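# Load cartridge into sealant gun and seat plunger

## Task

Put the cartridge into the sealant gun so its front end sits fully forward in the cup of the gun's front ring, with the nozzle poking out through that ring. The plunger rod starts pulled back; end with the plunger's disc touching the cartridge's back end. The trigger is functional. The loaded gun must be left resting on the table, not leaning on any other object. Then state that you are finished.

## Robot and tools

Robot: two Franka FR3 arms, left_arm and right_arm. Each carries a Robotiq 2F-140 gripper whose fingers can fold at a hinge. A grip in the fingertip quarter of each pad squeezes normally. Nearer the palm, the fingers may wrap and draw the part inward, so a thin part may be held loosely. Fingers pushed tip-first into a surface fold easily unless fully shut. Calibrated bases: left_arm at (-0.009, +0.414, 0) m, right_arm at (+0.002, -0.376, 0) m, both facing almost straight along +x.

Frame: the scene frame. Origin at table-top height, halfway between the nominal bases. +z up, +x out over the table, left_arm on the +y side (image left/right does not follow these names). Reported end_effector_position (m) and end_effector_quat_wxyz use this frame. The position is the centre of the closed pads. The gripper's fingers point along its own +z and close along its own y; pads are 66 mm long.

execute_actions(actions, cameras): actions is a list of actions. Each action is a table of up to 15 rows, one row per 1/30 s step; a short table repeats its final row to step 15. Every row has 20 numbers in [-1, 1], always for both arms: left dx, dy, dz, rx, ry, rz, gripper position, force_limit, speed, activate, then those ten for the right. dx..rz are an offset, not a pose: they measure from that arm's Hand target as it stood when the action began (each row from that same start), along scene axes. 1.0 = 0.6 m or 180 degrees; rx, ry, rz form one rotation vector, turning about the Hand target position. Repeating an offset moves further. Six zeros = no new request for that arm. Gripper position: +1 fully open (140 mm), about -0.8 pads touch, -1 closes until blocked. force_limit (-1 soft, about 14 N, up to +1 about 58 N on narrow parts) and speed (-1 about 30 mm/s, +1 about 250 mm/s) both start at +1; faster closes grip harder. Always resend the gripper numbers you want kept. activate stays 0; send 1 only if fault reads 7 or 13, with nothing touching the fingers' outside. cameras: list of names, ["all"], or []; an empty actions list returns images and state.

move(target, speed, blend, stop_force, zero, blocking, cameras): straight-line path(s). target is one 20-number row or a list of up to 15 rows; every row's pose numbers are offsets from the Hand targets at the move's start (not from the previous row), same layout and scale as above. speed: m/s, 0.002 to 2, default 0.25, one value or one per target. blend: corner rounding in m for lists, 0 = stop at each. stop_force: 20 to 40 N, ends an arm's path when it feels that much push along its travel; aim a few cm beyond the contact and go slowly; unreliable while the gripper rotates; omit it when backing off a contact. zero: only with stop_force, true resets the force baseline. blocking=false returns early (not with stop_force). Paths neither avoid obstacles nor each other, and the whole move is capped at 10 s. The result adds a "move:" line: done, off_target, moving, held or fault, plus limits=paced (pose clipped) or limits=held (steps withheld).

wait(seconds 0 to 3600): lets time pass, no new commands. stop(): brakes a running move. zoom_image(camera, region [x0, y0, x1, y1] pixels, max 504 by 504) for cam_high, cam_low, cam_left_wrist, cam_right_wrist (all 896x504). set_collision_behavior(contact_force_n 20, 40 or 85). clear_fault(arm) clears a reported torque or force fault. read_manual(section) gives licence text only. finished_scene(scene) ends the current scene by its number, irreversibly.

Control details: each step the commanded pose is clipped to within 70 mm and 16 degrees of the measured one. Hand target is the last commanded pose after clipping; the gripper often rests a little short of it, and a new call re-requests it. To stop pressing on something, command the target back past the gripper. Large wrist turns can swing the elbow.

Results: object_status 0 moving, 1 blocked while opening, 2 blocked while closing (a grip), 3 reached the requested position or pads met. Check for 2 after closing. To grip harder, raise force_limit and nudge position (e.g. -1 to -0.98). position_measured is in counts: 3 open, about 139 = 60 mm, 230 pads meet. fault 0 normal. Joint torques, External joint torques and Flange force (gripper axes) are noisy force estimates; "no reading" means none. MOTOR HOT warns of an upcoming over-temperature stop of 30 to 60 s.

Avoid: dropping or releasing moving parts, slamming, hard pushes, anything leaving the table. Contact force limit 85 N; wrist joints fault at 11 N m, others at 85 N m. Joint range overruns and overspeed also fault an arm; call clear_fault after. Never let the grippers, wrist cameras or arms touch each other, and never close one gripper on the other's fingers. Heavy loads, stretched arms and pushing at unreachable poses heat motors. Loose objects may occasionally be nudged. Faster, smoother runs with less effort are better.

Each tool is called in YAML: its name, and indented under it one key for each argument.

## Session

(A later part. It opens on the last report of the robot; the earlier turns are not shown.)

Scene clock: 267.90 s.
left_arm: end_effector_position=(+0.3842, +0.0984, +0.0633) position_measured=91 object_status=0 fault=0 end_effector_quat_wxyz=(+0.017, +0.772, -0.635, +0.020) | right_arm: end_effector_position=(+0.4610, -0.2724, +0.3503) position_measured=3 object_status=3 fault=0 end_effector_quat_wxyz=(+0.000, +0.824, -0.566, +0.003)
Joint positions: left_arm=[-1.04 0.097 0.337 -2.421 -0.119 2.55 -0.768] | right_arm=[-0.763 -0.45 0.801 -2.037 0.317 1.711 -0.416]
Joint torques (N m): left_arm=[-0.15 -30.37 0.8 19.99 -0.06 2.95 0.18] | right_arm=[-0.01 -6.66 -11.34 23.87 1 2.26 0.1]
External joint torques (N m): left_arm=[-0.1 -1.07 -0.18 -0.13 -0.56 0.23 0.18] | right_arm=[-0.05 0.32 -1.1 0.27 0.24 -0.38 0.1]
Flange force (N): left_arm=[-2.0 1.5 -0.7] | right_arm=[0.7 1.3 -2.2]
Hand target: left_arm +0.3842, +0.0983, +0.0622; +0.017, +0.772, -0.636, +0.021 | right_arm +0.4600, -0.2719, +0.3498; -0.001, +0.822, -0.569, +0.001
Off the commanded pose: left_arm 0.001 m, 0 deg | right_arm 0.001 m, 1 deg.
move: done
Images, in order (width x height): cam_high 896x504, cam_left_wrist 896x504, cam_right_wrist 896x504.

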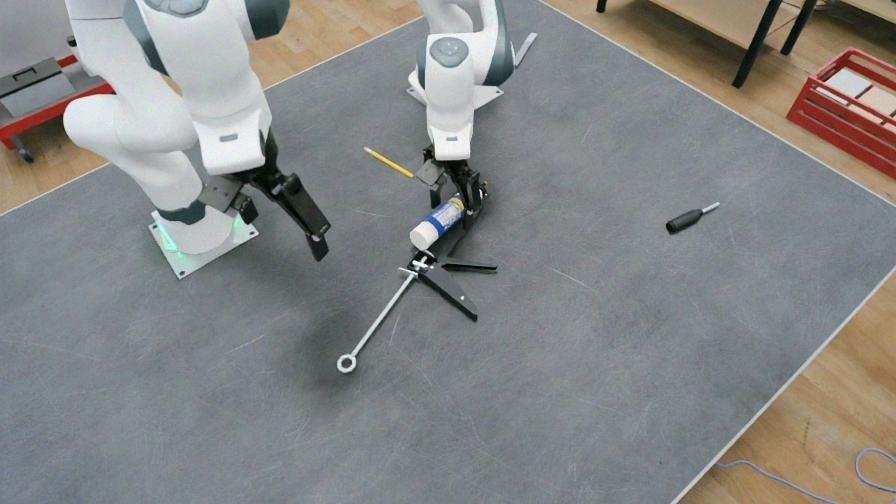

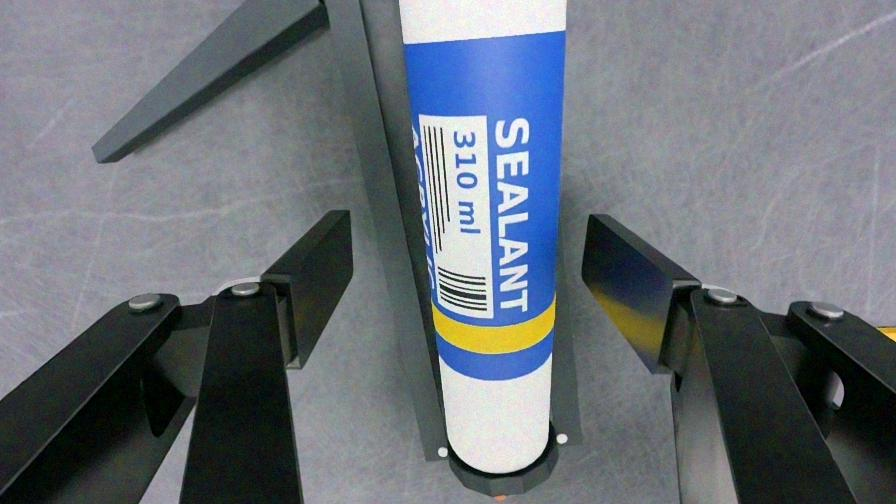

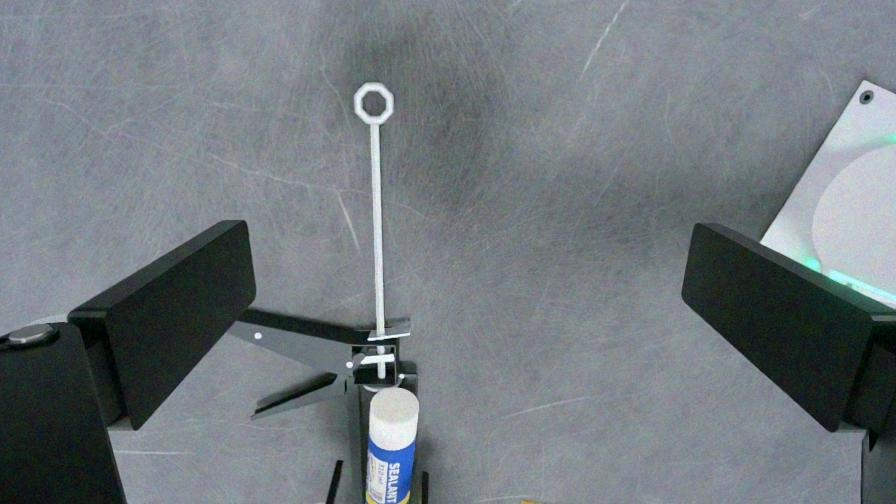

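move:
  target:
    - [-0.008,0.003,0.024,-0.05,-0.0185,0.04,0.3,-0.8,-1,0,0,0,0,0,0,0,1,1,1,0]
    - [-0.008,0.003,0.024,-0.05,-0.0185,0.04,-1,-0.4,-1,0,0,0,0,0,0,0,1,1,1,0]
  speed: 0.08
  cameras: ["cam_right_wrist","cam_left_wrist","cam_high"]

zoom_image:
  camera: "cam_right_wrist"
  region: [300, 304, 500, 504]

zoom_image:
  camera: "cam_high"
  region: [400, 170, 500, 270]

Scene clock: 314.10 s.
left_arm: end_effector_position=(+0.3780, +0.1003, +0.0757) position_measured=163 object_status=0 fault=0 end_effector_quat_wxyz=(+0.057, +0.805, -0.583, +0.092) | right_arm: end_effector_position=(+0.4610, -0.2724, +0.3503) position_measured=3 object_status=3 fault=0 end_effector_quat_wxyz=(+0.000, +0.824, -0.566, +0.003)
Joint positions: left_arm=[-1.031 -0.02 0.341 -2.586 -0.265 2.741 -0.737] | right_arm=[-0.763 -0.45 0.801 -2.037 0.317 1.711 -0.416]
Joint torques (N m): left_arm=[0.45 -26.59 0.41 19.77 0.1 3.72 0.1] | right_arm=[0.02 -6.71 -11.38 23.89 0.99 2.26 0.12]
External joint torques (N m): left_arm=[0.37 -1.7 0.53 0.1 -0.53 0.71 0.1] | right_arm=[0.12 0.18 -0.97 0.27 0.24 -0.39 0.11]
Flange force (N): left_arm=[-3.7 1.2 -1.7] | right_arm=[0.3 1.7 -2.1]
Hand target: left_arm +0.3794, +0.1001, +0.0766; +0.058, +0.805, -0.583, +0.094 | right_arm +0.4600, -0.2719, +0.3498; -0.001, +0.822, -0.569, +0.001
Off the commanded pose: left_arm 0.002 m, 0 deg | right_arm 0.001 m, 1 deg.
move: done
Images, in order (width x height): cam_high 896x504, cam_left_wrist 896x504, cam_right_wrist 896x504.

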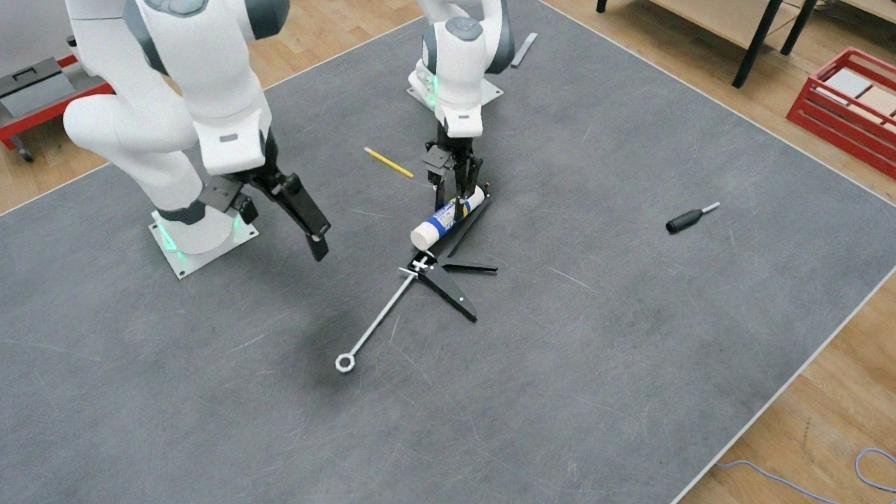

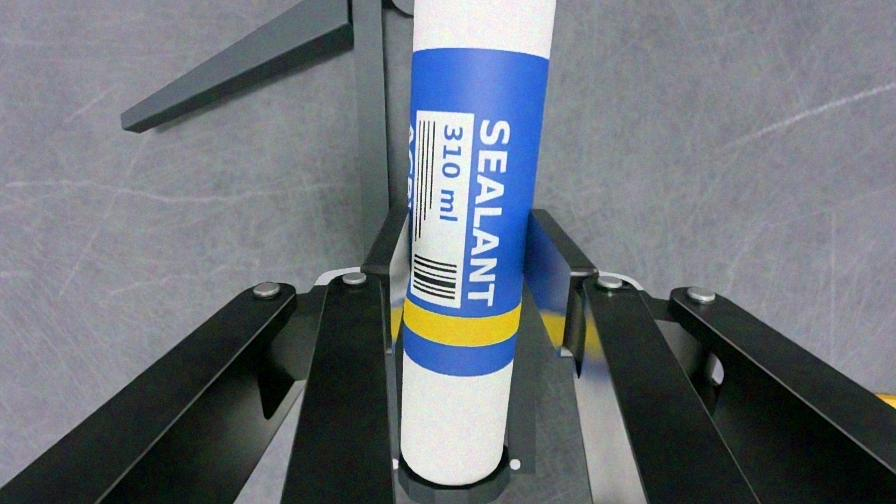

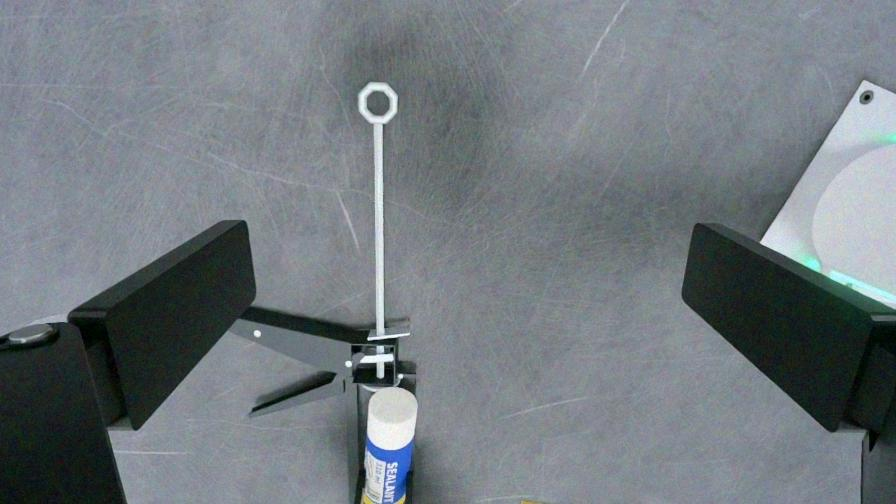

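Scaled by 2.520 from the camera's image (finer frame: 1280x720).

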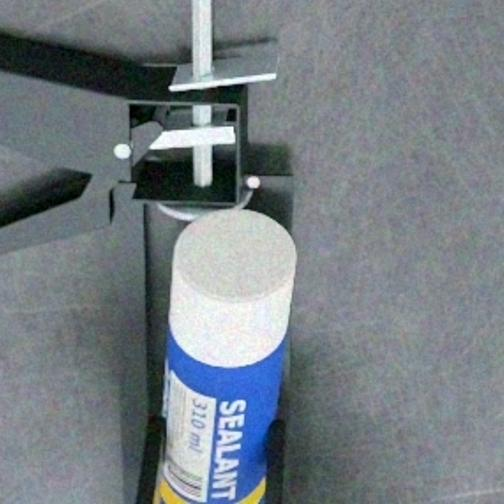

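Scaled by 5.040 from the camera's image (finer frame: 1280x720).

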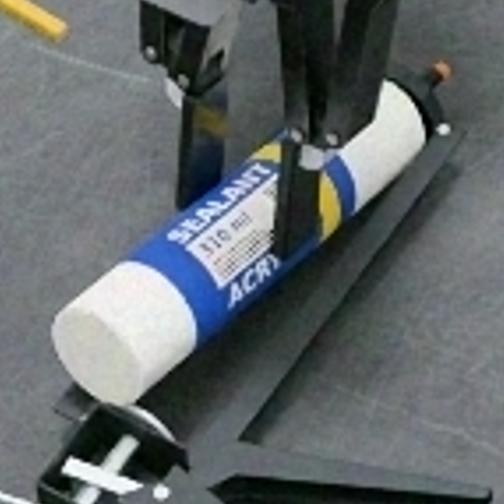

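move:
  target:
    - [0.0095,0.0033,0.008,0,0,0.017,-1,-0.4,-1,0,0,0,0,0,0,0,1,1,1,0]
    - [0.003,0.022,0.005,0,0,0.017,-1,-0.4,-1,0,0,0,0,0,0,0,1,1,1,0]
  speed: 0.06
  cameras: ["cam_right_wrist","cam_left_wrist","cam_high"]

zoom_image:
  camera: "cam_right_wrist"
  region: [300, 304, 500, 504]

zoom_image:
  camera: "cam_high"
  region: [400, 170, 500, 270]

Scene clock: 322.50 s.
left_arm: end_effector_position=(+0.3766, +0.1150, +0.0749) position_measured=163 object_status=2 fault=0 end_effector_quat_wxyz=(+0.055, +0.820, -0.563, +0.088) | right_arm: end_effector_position=(+0.4610, -0.2724, +0.3503) position_measured=3 object_status=3 fault=0 end_effector_quat_wxyz=(+0.000, +0.824, -0.566, +0.003)
Joint positions: left_arm=[-1.016 -0.044 0.35 -2.613 -0.233 2.743 -0.79] | right_arm=[-0.763 -0.45 0.801 -2.037 0.317 1.711 -0.416]
Joint velocities: left_arm=[0.001 -0.002 0.001 -0.005 0.004 0 -0.002] | right_arm=[within noise]
Joint torques (N m): left_arm=[0.32 -28.5 0.09 20.87 0.72 3.84 -0.23] | right_arm=[0.01 -6.72 -11.33 23.9 1 2.26 0.11]
External joint torques (N m): left_arm=[0.33 -4.84 0.55 1.53 0.1 0.89 -0.23] | right_arm=[0.05 0.1 -1.02 0.37 0.24 -0.37 0.11]
Flange force (N): left_arm=[-5.3 5.0 -14.2] | right_arm=[0.3 1.7 -2.3]
Hand target: left_arm +0.3812, +0.1133, +0.0796; +0.055, +0.821, -0.561, +0.095 | right_arm +0.4600, -0.2719, +0.3498; -0.001, +0.822, -0.569, +0.001
Off the commanded pose: left_arm 0.007 m, 1 deg | right_arm 0.001 m, 1 deg.
move: off_target (left_arm)
Images, in order (width x height): cam_high 896x504, cam_left_wrist 896x504, cam_right_wrist 896x504.

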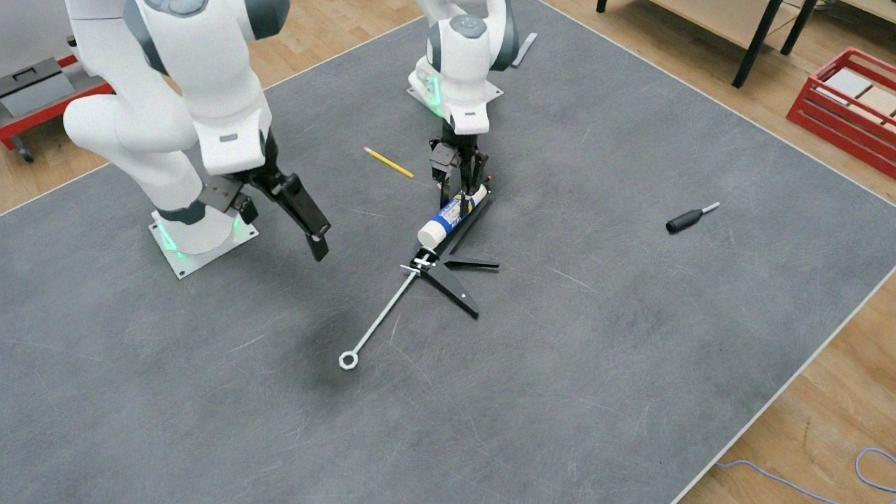

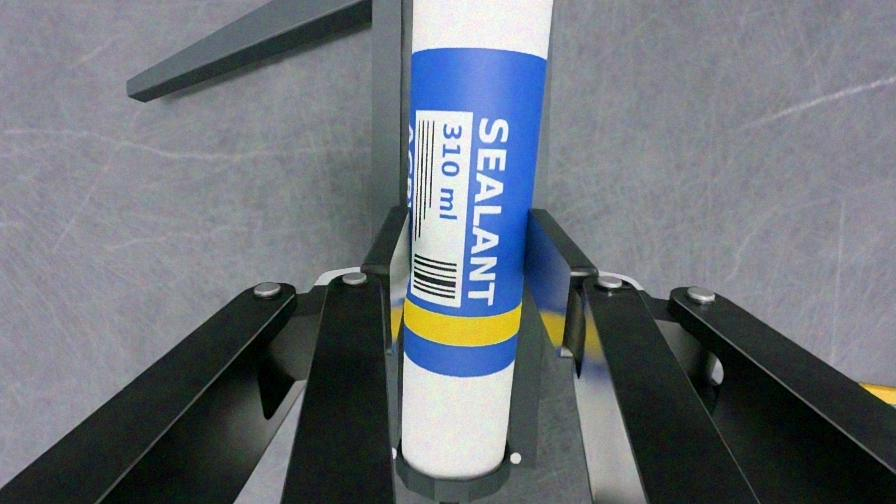

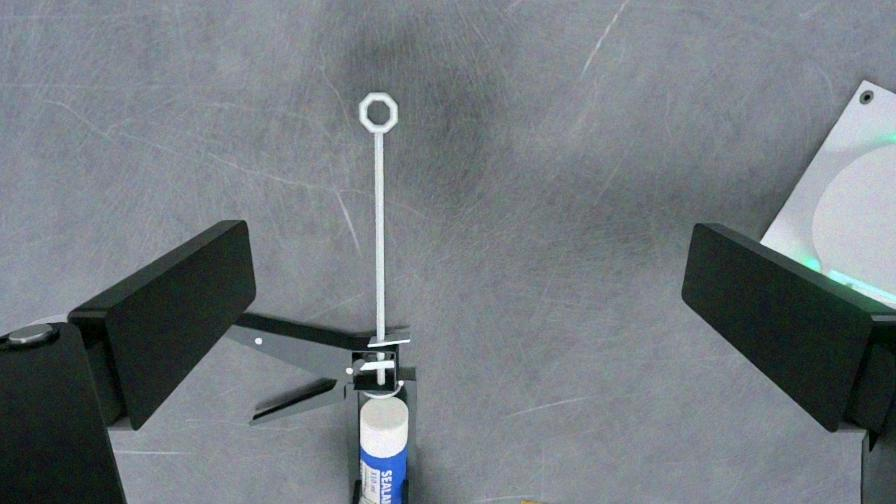

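Scaled by 2.520 from the camera's image (finer frame: 1280x720).

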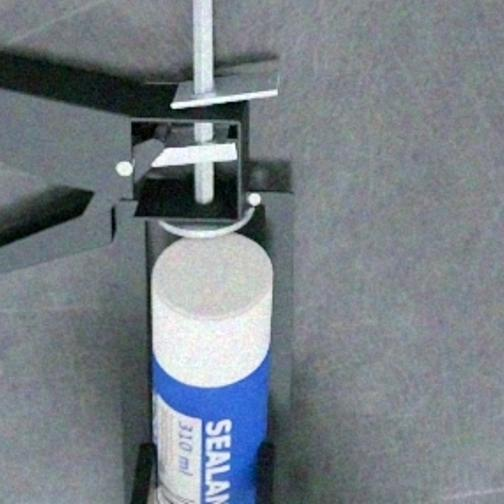

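Scaled by 5.040 from the camera's image (finer frame: 1280x720).

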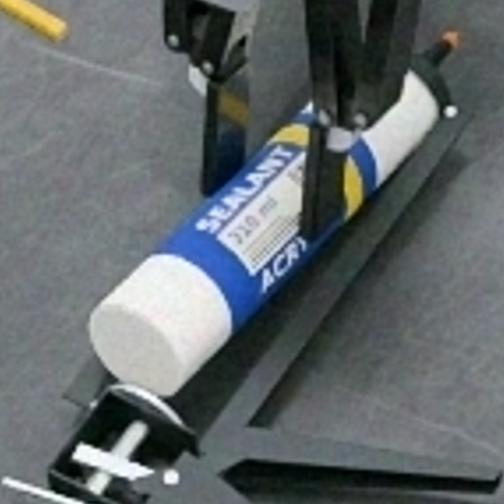

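move:
  target:
    - [-0.001,0.004,-0.028,0.0364,0.0136,0,-1,-0.4,-1,0,0,0,0,0,0,0,1,1,1,0]
  speed: 0.06
  cameras: ["cam_right_wrist","cam_left_wrist","cam_high"]

zoom_image:
  camera: "cam_right_wrist"
  region: [300, 304, 500, 504]

zoom_image:
  camera: "cam_high"
  region: [400, 170, 500, 270]

Scene clock: 329.30 s.
left_arm: end_effector_position=(+0.3795, +0.1172, +0.0610) position_measured=163 object_status=2 fault=0 end_effector_quat_wxyz=(+0.020, +0.823, -0.566, +0.044) | right_arm: end_effector_position=(+0.4610, -0.2724, +0.3503) position_measured=3 object_status=3 fault=0 end_effector_quat_wxyz=(+0.000, +0.824, -0.566, +0.003)
Joint positions: left_arm=[-1.021 0.035 0.343 -2.527 -0.103 2.648 -0.923] | right_arm=[-0.763 -0.45 0.801 -2.037 0.317 1.711 -0.416]
Joint velocities: left_arm=[0 0 -0.001 0.001 0.001 0 -0.009] | right_arm=[within noise]
Joint torques (N m): left_arm=[-0.58 -29.82 0.56 21.71 0.67 2.93 -0.21] | right_arm=[0.03 -6.72 -11.36 23.82 0.99 2.27 0.08]
External joint torques (N m): left_arm=[-0.52 -2.97 0.26 1.94 0.17 0.04 -0.21] | right_arm=[0.06 0.12 -1.07 0.27 0.23 -0.36 0.08]
Flange force (N): left_arm=[-0.3 1.7 -9.1] | right_arm=[0.4 2.1 -2.1]
Hand target: left_arm +0.3806, +0.1157, +0.0628; +0.020, +0.824, -0.564, +0.046 | right_arm +0.4600, -0.2719, +0.3498; -0.001, +0.822, -0.569, +0.001
Off the commanded pose: left_arm 0.003 m, 0 deg | right_arm 0.001 m, 1 deg.
move: done
Images, in order (width x height): cam_high 896x504, cam_left_wrist 896x504, cam_right_wrist 896x504.

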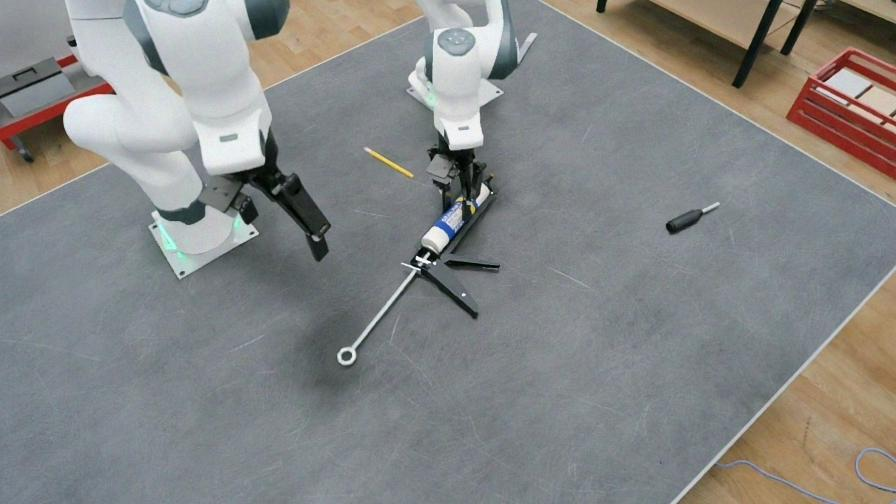

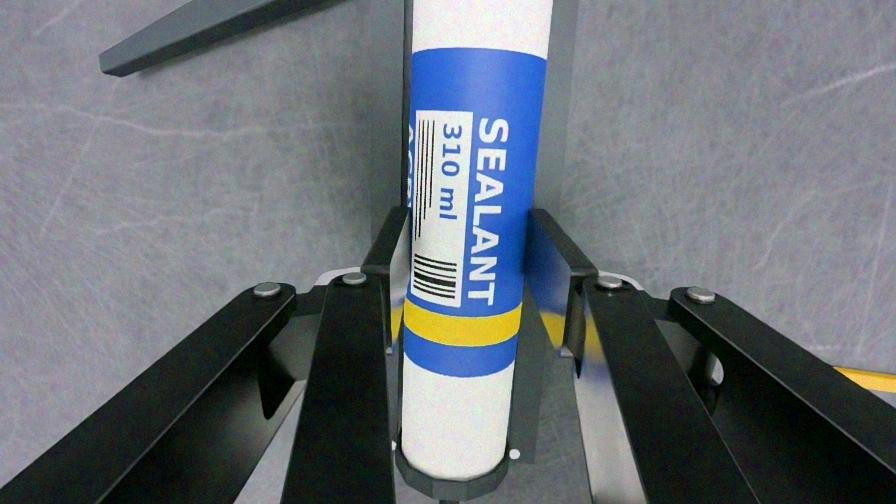

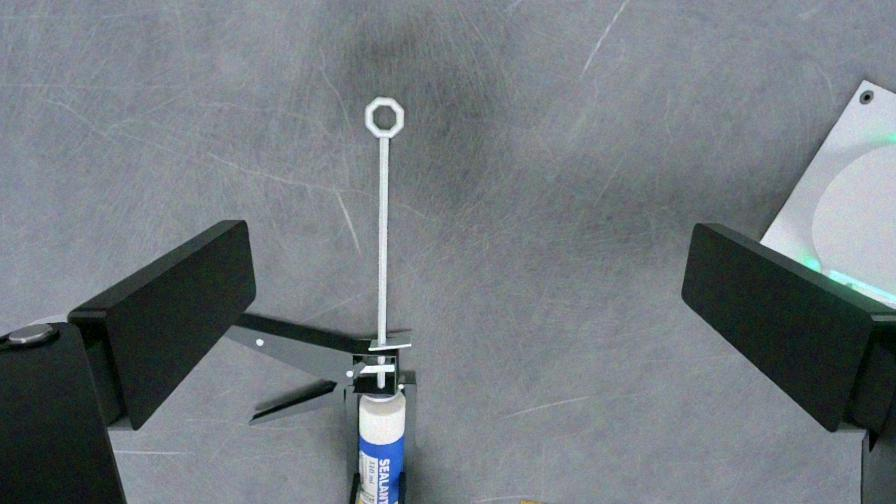

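Scaled by 2.520 from the camera's image (finer frame: 1280x720).

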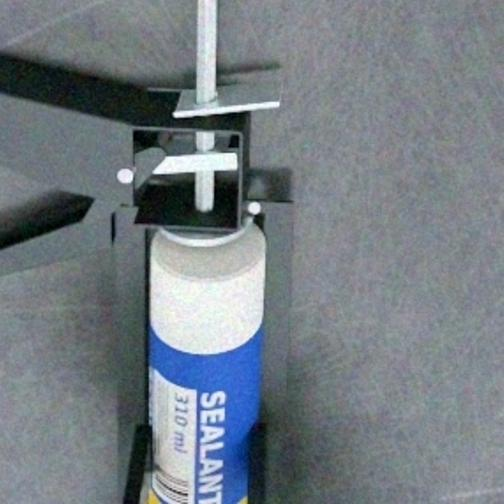

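Scaled by 5.040 from the camera's image (finer frame: 1280x720).

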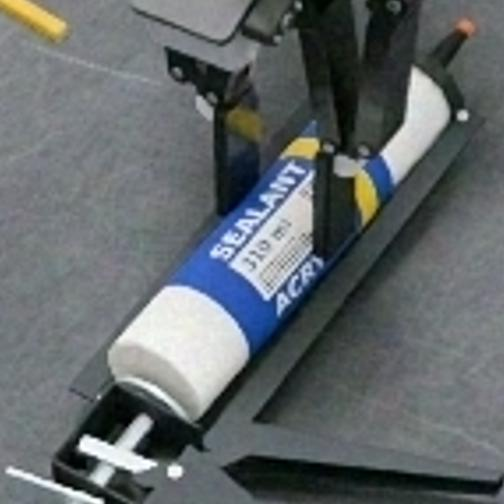

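move:
  target:
    - [0,0,0,0,0,0,0.4,-0.4,-1,0,0,0,0,0,0,0,1,1,1,0]
    - [0,0,0.167,0.02,0.0075,0,1,-0.4,-1,0,0,0,0,0,0,0,1,1,1,0]
  speed: 0.12
  cameras: ["cam_right_wrist","cam_left_wrist","cam_high"]

zoom_image:
  camera: "cam_right_wrist"
  region: [300, 304, 500, 504]

zoom_image:
  camera: "cam_high"
  region: [400, 170, 500, 270]

Scene clock: 340.33 s.
left_arm: end_effector_position=(+0.3805, +0.1146, +0.1627) position_measured=3 object_status=0 fault=0 end_effector_quat_wxyz=(+0.002, +0.824, -0.567, +0.019) | right_arm: end_effector_position=(+0.4610, -0.2724, +0.3503) position_measured=3 object_status=3 fault=0 end_effector_quat_wxyz=(+0.000, +0.824, -0.566, +0.003)
Joint positions: left_arm=[-1.015 -0.135 0.322 -2.385 0.055 2.294 -1.062] | right_arm=[-0.763 -0.45 0.801 -2.037 0.317 1.711 -0.416]
Joint torques (N m): left_arm=[-0.04 -26.14 -1.27 23.59 0.82 2.51 -0.27] | right_arm=[0.03 -6.69 -11.35 23.93 0.99 2.28 0.11]
External joint torques (N m): left_arm=[0.08 -1.48 0.24 0.31 0.18 -0.26 -0.27] | right_arm=[-0.14 0.33 -1.23 0.31 0.22 -0.35 0.11]
Flange force (N): left_arm=[-3.1 2.0 -3.7] | right_arm=[0.9 1.3 -2.3]
Hand target: left_arm +0.3806, +0.1157, +0.1630; +0.001, +0.825, -0.565, +0.018 | right_arm +0.4600, -0.2719, +0.3498; -0.001, +0.822, -0.569, +0.001
Off the commanded pose: left_arm 0.001 m, 0 deg | right_arm 0.001 m, 1 deg.
move: done
Images, in order (width x height): cam_high 896x504, cam_left_wrist 896x504, cam_right_wrist 896x504.

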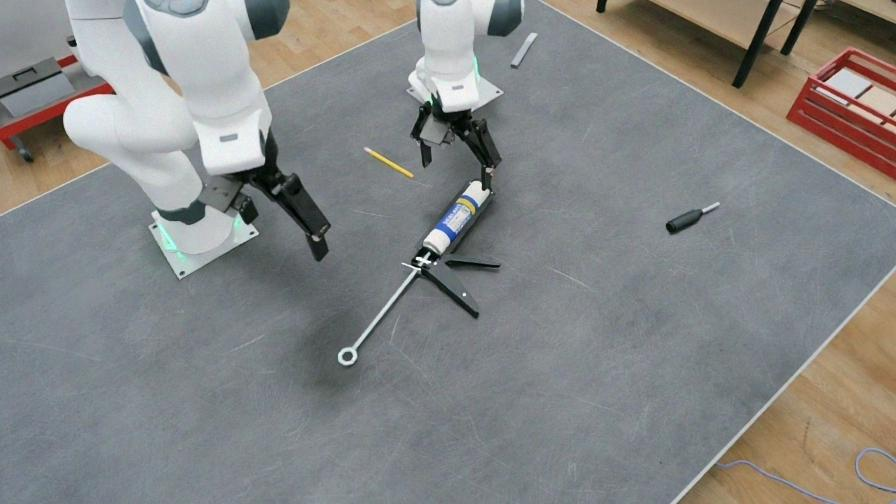

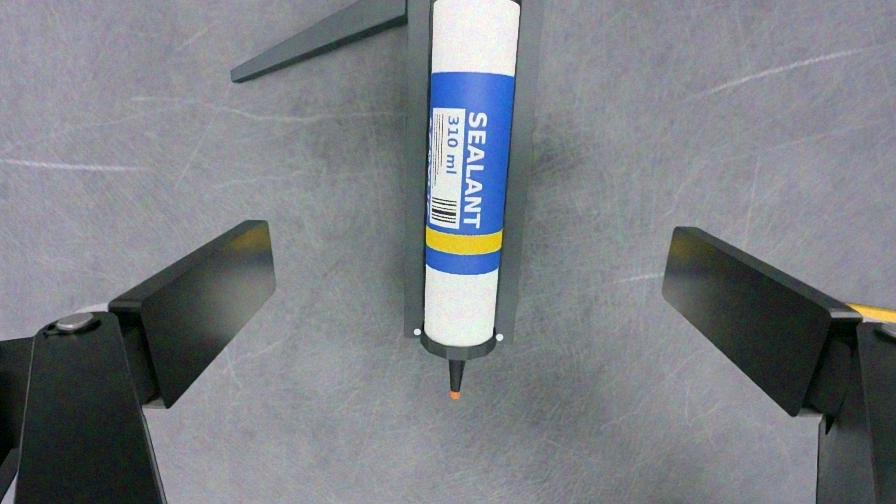

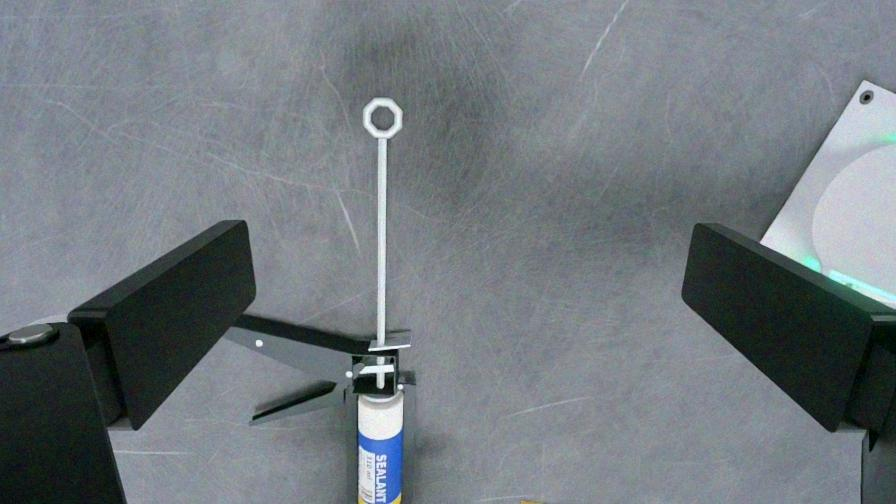

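Scaled by 2.520 from the camera's image (finer frame: 1280x720).

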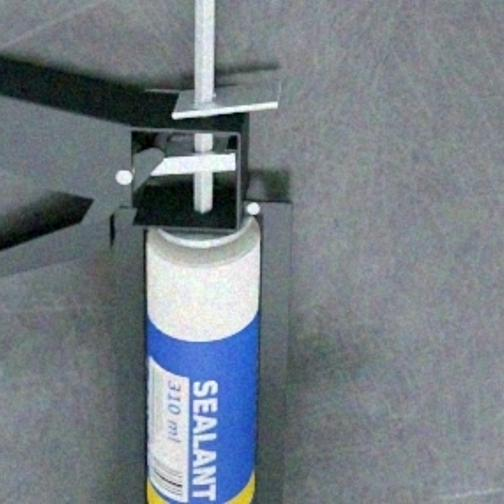

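Scaled by 5.040 from the camera's image (finer frame: 1280x720).

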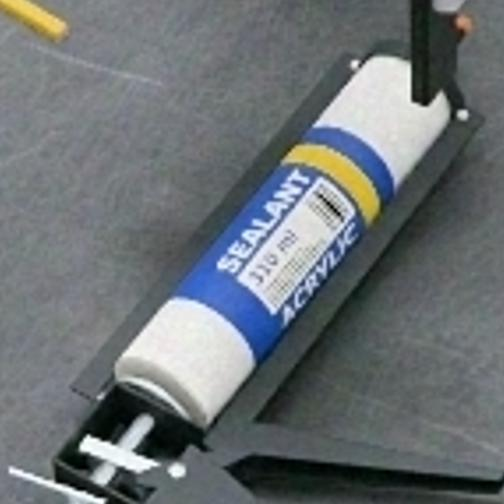

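move:
  target: [0,0,0,0,0,0,1,-0.4,-1,0,0.117,0.05,-0.36,0,0,0,0.3,1,1,0]
  cameras: ["cam_right_wrist"]

Scene clock: 349.60 s.
left_arm: end_effector_position=(+0.3805, +0.1146, +0.1627) position_measured=3 object_status=3 fault=0 end_effector_quat_wxyz=(+0.002, +0.824, -0.567, +0.019) | right_arm: end_effector_position=(+0.5302, -0.2414, +0.1337) position_measured=91 object_status=3 fault=0 end_effector_quat_wxyz=(-0.002, +0.823, -0.567, +0.000)
Joint positions: left_arm=[-1.015 -0.135 0.322 -2.385 0.055 2.294 -1.062] | right_arm=[-0.771 0.177 1.027 -2.186 -0.194 2.273 0.021]
Joint velocities: left_arm=[within noise] | right_arm=[-0.001 0 -0.001 -0.001 0 0 0.005]
Joint torques (N m): left_arm=[0.01 -26.16 -1.32 23.61 0.82 2.52 -0.23] | right_arm=[0.64 -20.11 4.15 23.62 0.54 2.2 0.16]
External joint torques (N m): left_arm=[0.02 -1.35 0.07 0.26 0.17 -0.26 -0.23] | right_arm=[0.62 -0.3 -0.69 1.16 -0.03 -0.4 0.16]
Flange force (N): left_arm=[-2.8 2.1 -3.4] | right_arm=[0.1 -7.2 -0.4]
Hand target: left_arm +0.3806, +0.1157, +0.1630; +0.001, +0.825, -0.565, +0.018 | right_arm +0.5302, -0.2419, +0.1338; -0.001, +0.822, -0.569, +0.001
Off the commanded pose: left_arm 0.001 m, 0 deg | right_arm 0.001 m, 0 deg.
move: done

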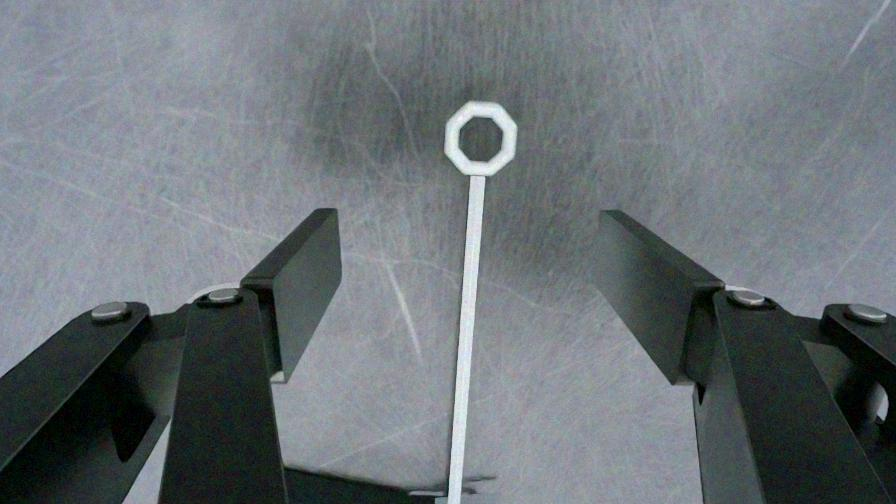

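move:
  target:
    - [0,0,0,0,0,0,1,-0.4,-1,0,-0.0125,-0.0048,-0.14,0,0,-0.0155,0.3,-0.5,-1,0]
    - [0,0,0,0,0,0,1,-0.4,-1,0,-0.0125,-0.0048,-0.14,0,0,-0.0155,-1,-0.5,-1,0]
  speed: 0.15

wait:
  seconds: 1
  cameras: ["cam_right_wrist","cam_high"]

move:
  target: [0,0,0,0,0,0,1,-0.4,-1,0,-0.0072,0.022,0,0,0,0,-1,-0.5,-1,0]
  speed: 0.03
  cameras: ["cam_right_wrist","cam_left_wrist","cam_high"]

zoom_image:
  camera: "cam_high"
  region: [400, 170, 500, 270]

Scene clock: 361.20 s.
left_arm: end_effector_position=(+0.3805, +0.1146, +0.1627) position_measured=3 object_status=3 fault=0 end_effector_quat_wxyz=(+0.002, +0.824, -0.567, +0.019) | right_arm: end_effector_position=(+0.5211, -0.2430, +0.0489) position_measured=220 object_status=0 fault=0 end_effector_quat_wxyz=(+0.000, +0.810, -0.586, -0.001)
Joint positions: left_arm=[-1.015 -0.135 0.322 -2.385 0.055 2.294 -1.062] | right_arm=[-0.611 0.337 0.845 -2.255 -0.393 2.445 0.205]
Joint torques (N m): left_arm=[-0.01 -26.14 -1.28 23.6 0.83 2.53 -0.29] | right_arm=[-0.6 -27.89 6.65 20.44 0.17 2.35 0.07]
External joint torques (N m): left_arm=[0 -1.5 0.11 0.38 0.19 -0.23 -0.29] | right_arm=[-0.56 -1.2 -1.2 0.94 -0.31 -0.21 0.07]
Flange force (N): left_arm=[-2.9 2.2 -3.7] | right_arm=[1.3 -1.8 -0.7]
Hand target: left_arm +0.3806, +0.1157, +0.1630; +0.001, +0.825, -0.565, +0.018 | right_arm +0.5227, -0.2448, +0.0498; -0.001, +0.808, -0.589, +0.001
Off the commanded pose: left_arm 0.001 m, 0 deg | right_arm 0.003 m, 0 deg.
move: done

Scene clock: 362.20 s.
left_arm: end_effector_position=(+0.3805, +0.1146, +0.1627) position_measured=3 object_status=3 fault=0 end_effector_quat_wxyz=(+0.002, +0.824, -0.567, +0.019) | right_arm: end_effector_position=(+0.5211, -0.2430, +0.0489) position_measured=220 object_status=2 fault=0 end_effector_quat_wxyz=(+0.000, +0.810, -0.586, -0.001)
Joint positions: left_arm=[-1.015 -0.135 0.322 -2.385 0.055 2.294 -1.062] | right_arm=[-0.611 0.337 0.845 -2.255 -0.393 2.445 0.205]
Joint torques (N m): left_arm=[-0.07 -26.16 -1.26 23.61 0.82 2.5 -0.27] | right_arm=[-0.59 -27.9 6.66 20.45 0.16 2.34 0.06]
External joint torques (N m): left_arm=[-0.01 -1.58 0.18 0.41 0.18 -0.25 -0.27] | right_arm=[-0.59 -1.3 -1.21 1.02 -0.32 -0.21 0.06]
Flange force (N): left_arm=[-3.0 2.1 -3.9] | right_arm=[1.3 -1.8 -0.9]
Hand target: left_arm +0.3806, +0.1157, +0.1630; +0.001, +0.825, -0.565, +0.018 | right_arm +0.5227, -0.2448, +0.0498; -0.001, +0.808, -0.589, +0.001
Tool commands: left_gripper/position=+1.0 left_gripper/force_limit=-0.4 left_gripper/speed=-1.0 left_gripper/activate=+0.0 right_gripper/position=-1.0 right_gripper/force_limit=-0.5 right_gripper/speed=-1.0 right_gripper/activate=+0.0
Off the commanded pose: left_arm 0.001 m, 0 deg | right_arm 0.003 m, 0 deg.
wait: 1.00 s; at rest by 0.17 s
Images, in order (width x height): cam_high 896x504, cam_right_wrist 896x504.

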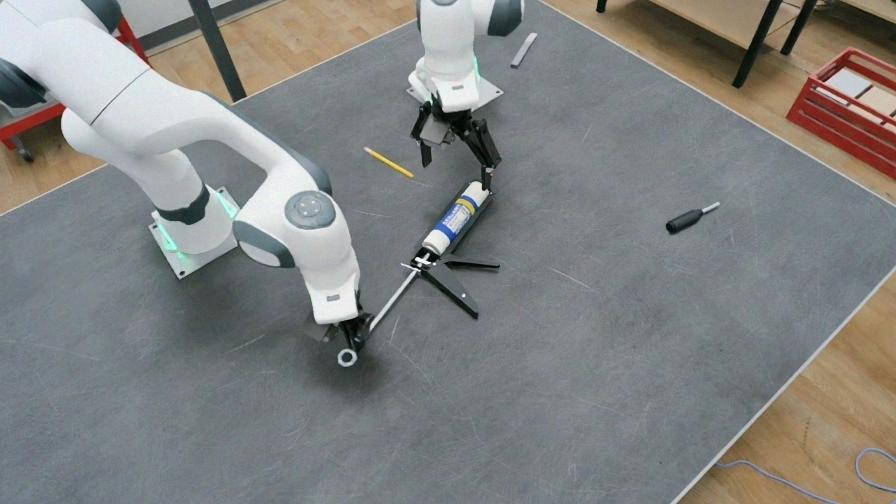

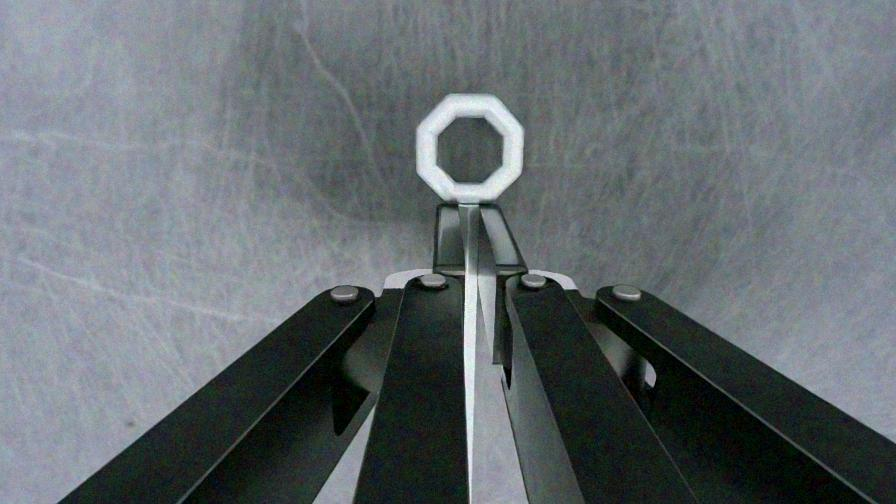

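Scene clock: 363.10 s.
left_arm: end_effector_position=(+0.3805, +0.1146, +0.1627) position_measured=3 object_status=3 fault=0 end_effector_quat_wxyz=(+0.002, +0.824, -0.567, +0.019) | right_arm: end_effector_position=(+0.5182, -0.2340, +0.0489) position_measured=220 object_status=2 fault=0 end_effector_quat_wxyz=(+0.000, +0.810, -0.586, +0.000)
Joint positions: left_arm=[-1.015 -0.135 0.322 -2.385 0.055 2.294 -1.062] | right_arm=[-0.59 0.335 0.842 -2.257 -0.393 2.445 0.225]
Joint torques (N m): left_arm=[-0.08 -26.15 -1.31 23.62 0.83 2.52 -0.24] | right_arm=[1.62 -28.03 8.31 20.29 0.81 2.67 0.25]
External joint torques (N m): left_arm=[-0.15 -1.52 -0.01 0.35 0.19 -0.24 -0.24] | right_arm=[1.51 -1.43 0.42 0.91 0.33 0.13 0.25]
Flange force (N): left_arm=[-2.9 2.4 -3.8] | right_arm=[-2.7 -1.3 -2.1]
Hand target: left_arm +0.3806, +0.1157, +0.1630; +0.001, +0.825, -0.565, +0.018 | right_arm +0.5184, -0.2316, +0.0498; -0.001, +0.808, -0.589, +0.001
Off the commanded pose: left_arm 0.001 m, 0 deg | right_arm 0.003 m, 0 deg.
move: done
Images, in order (width x height): cam_high 896x504, cam_left_wrist 896x504, cam_right_wrist 896x504.

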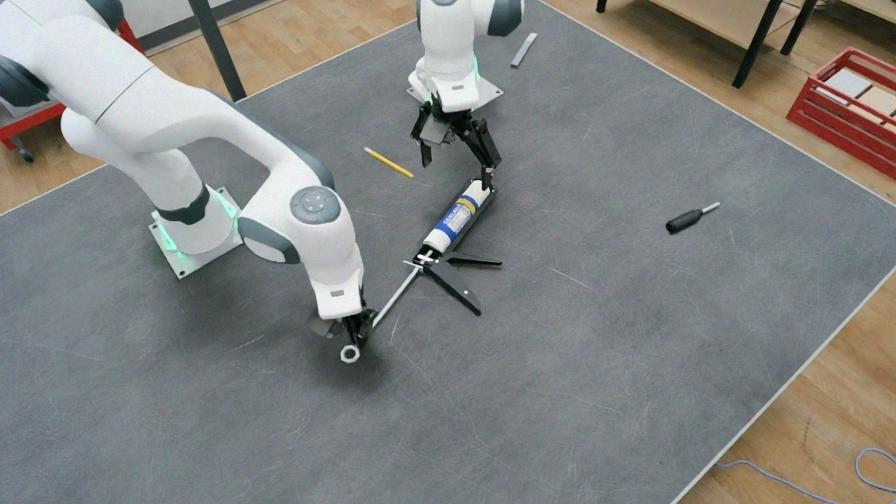

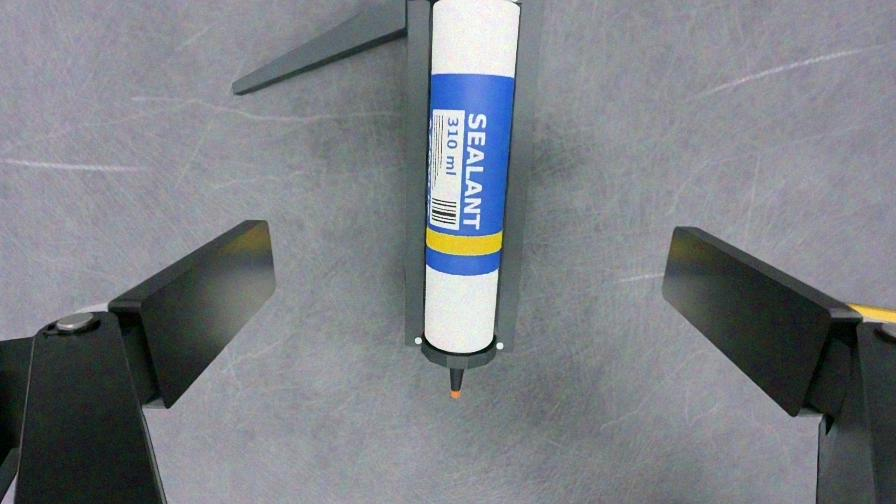

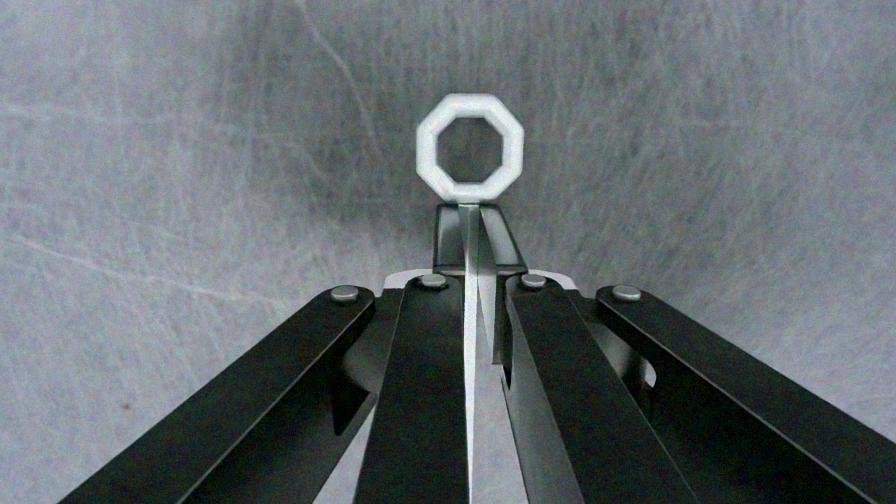

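Scaled by 5.040 from the camera's image (finer frame: 1280x720).

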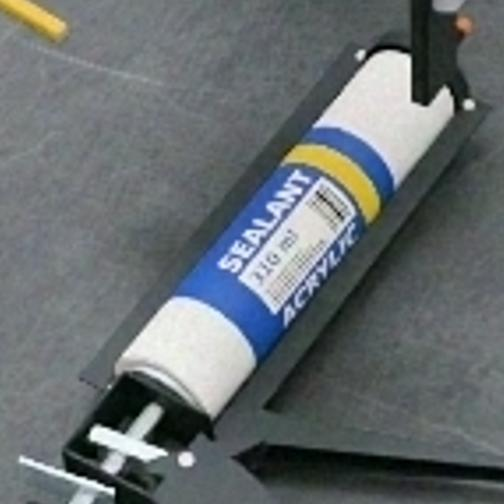

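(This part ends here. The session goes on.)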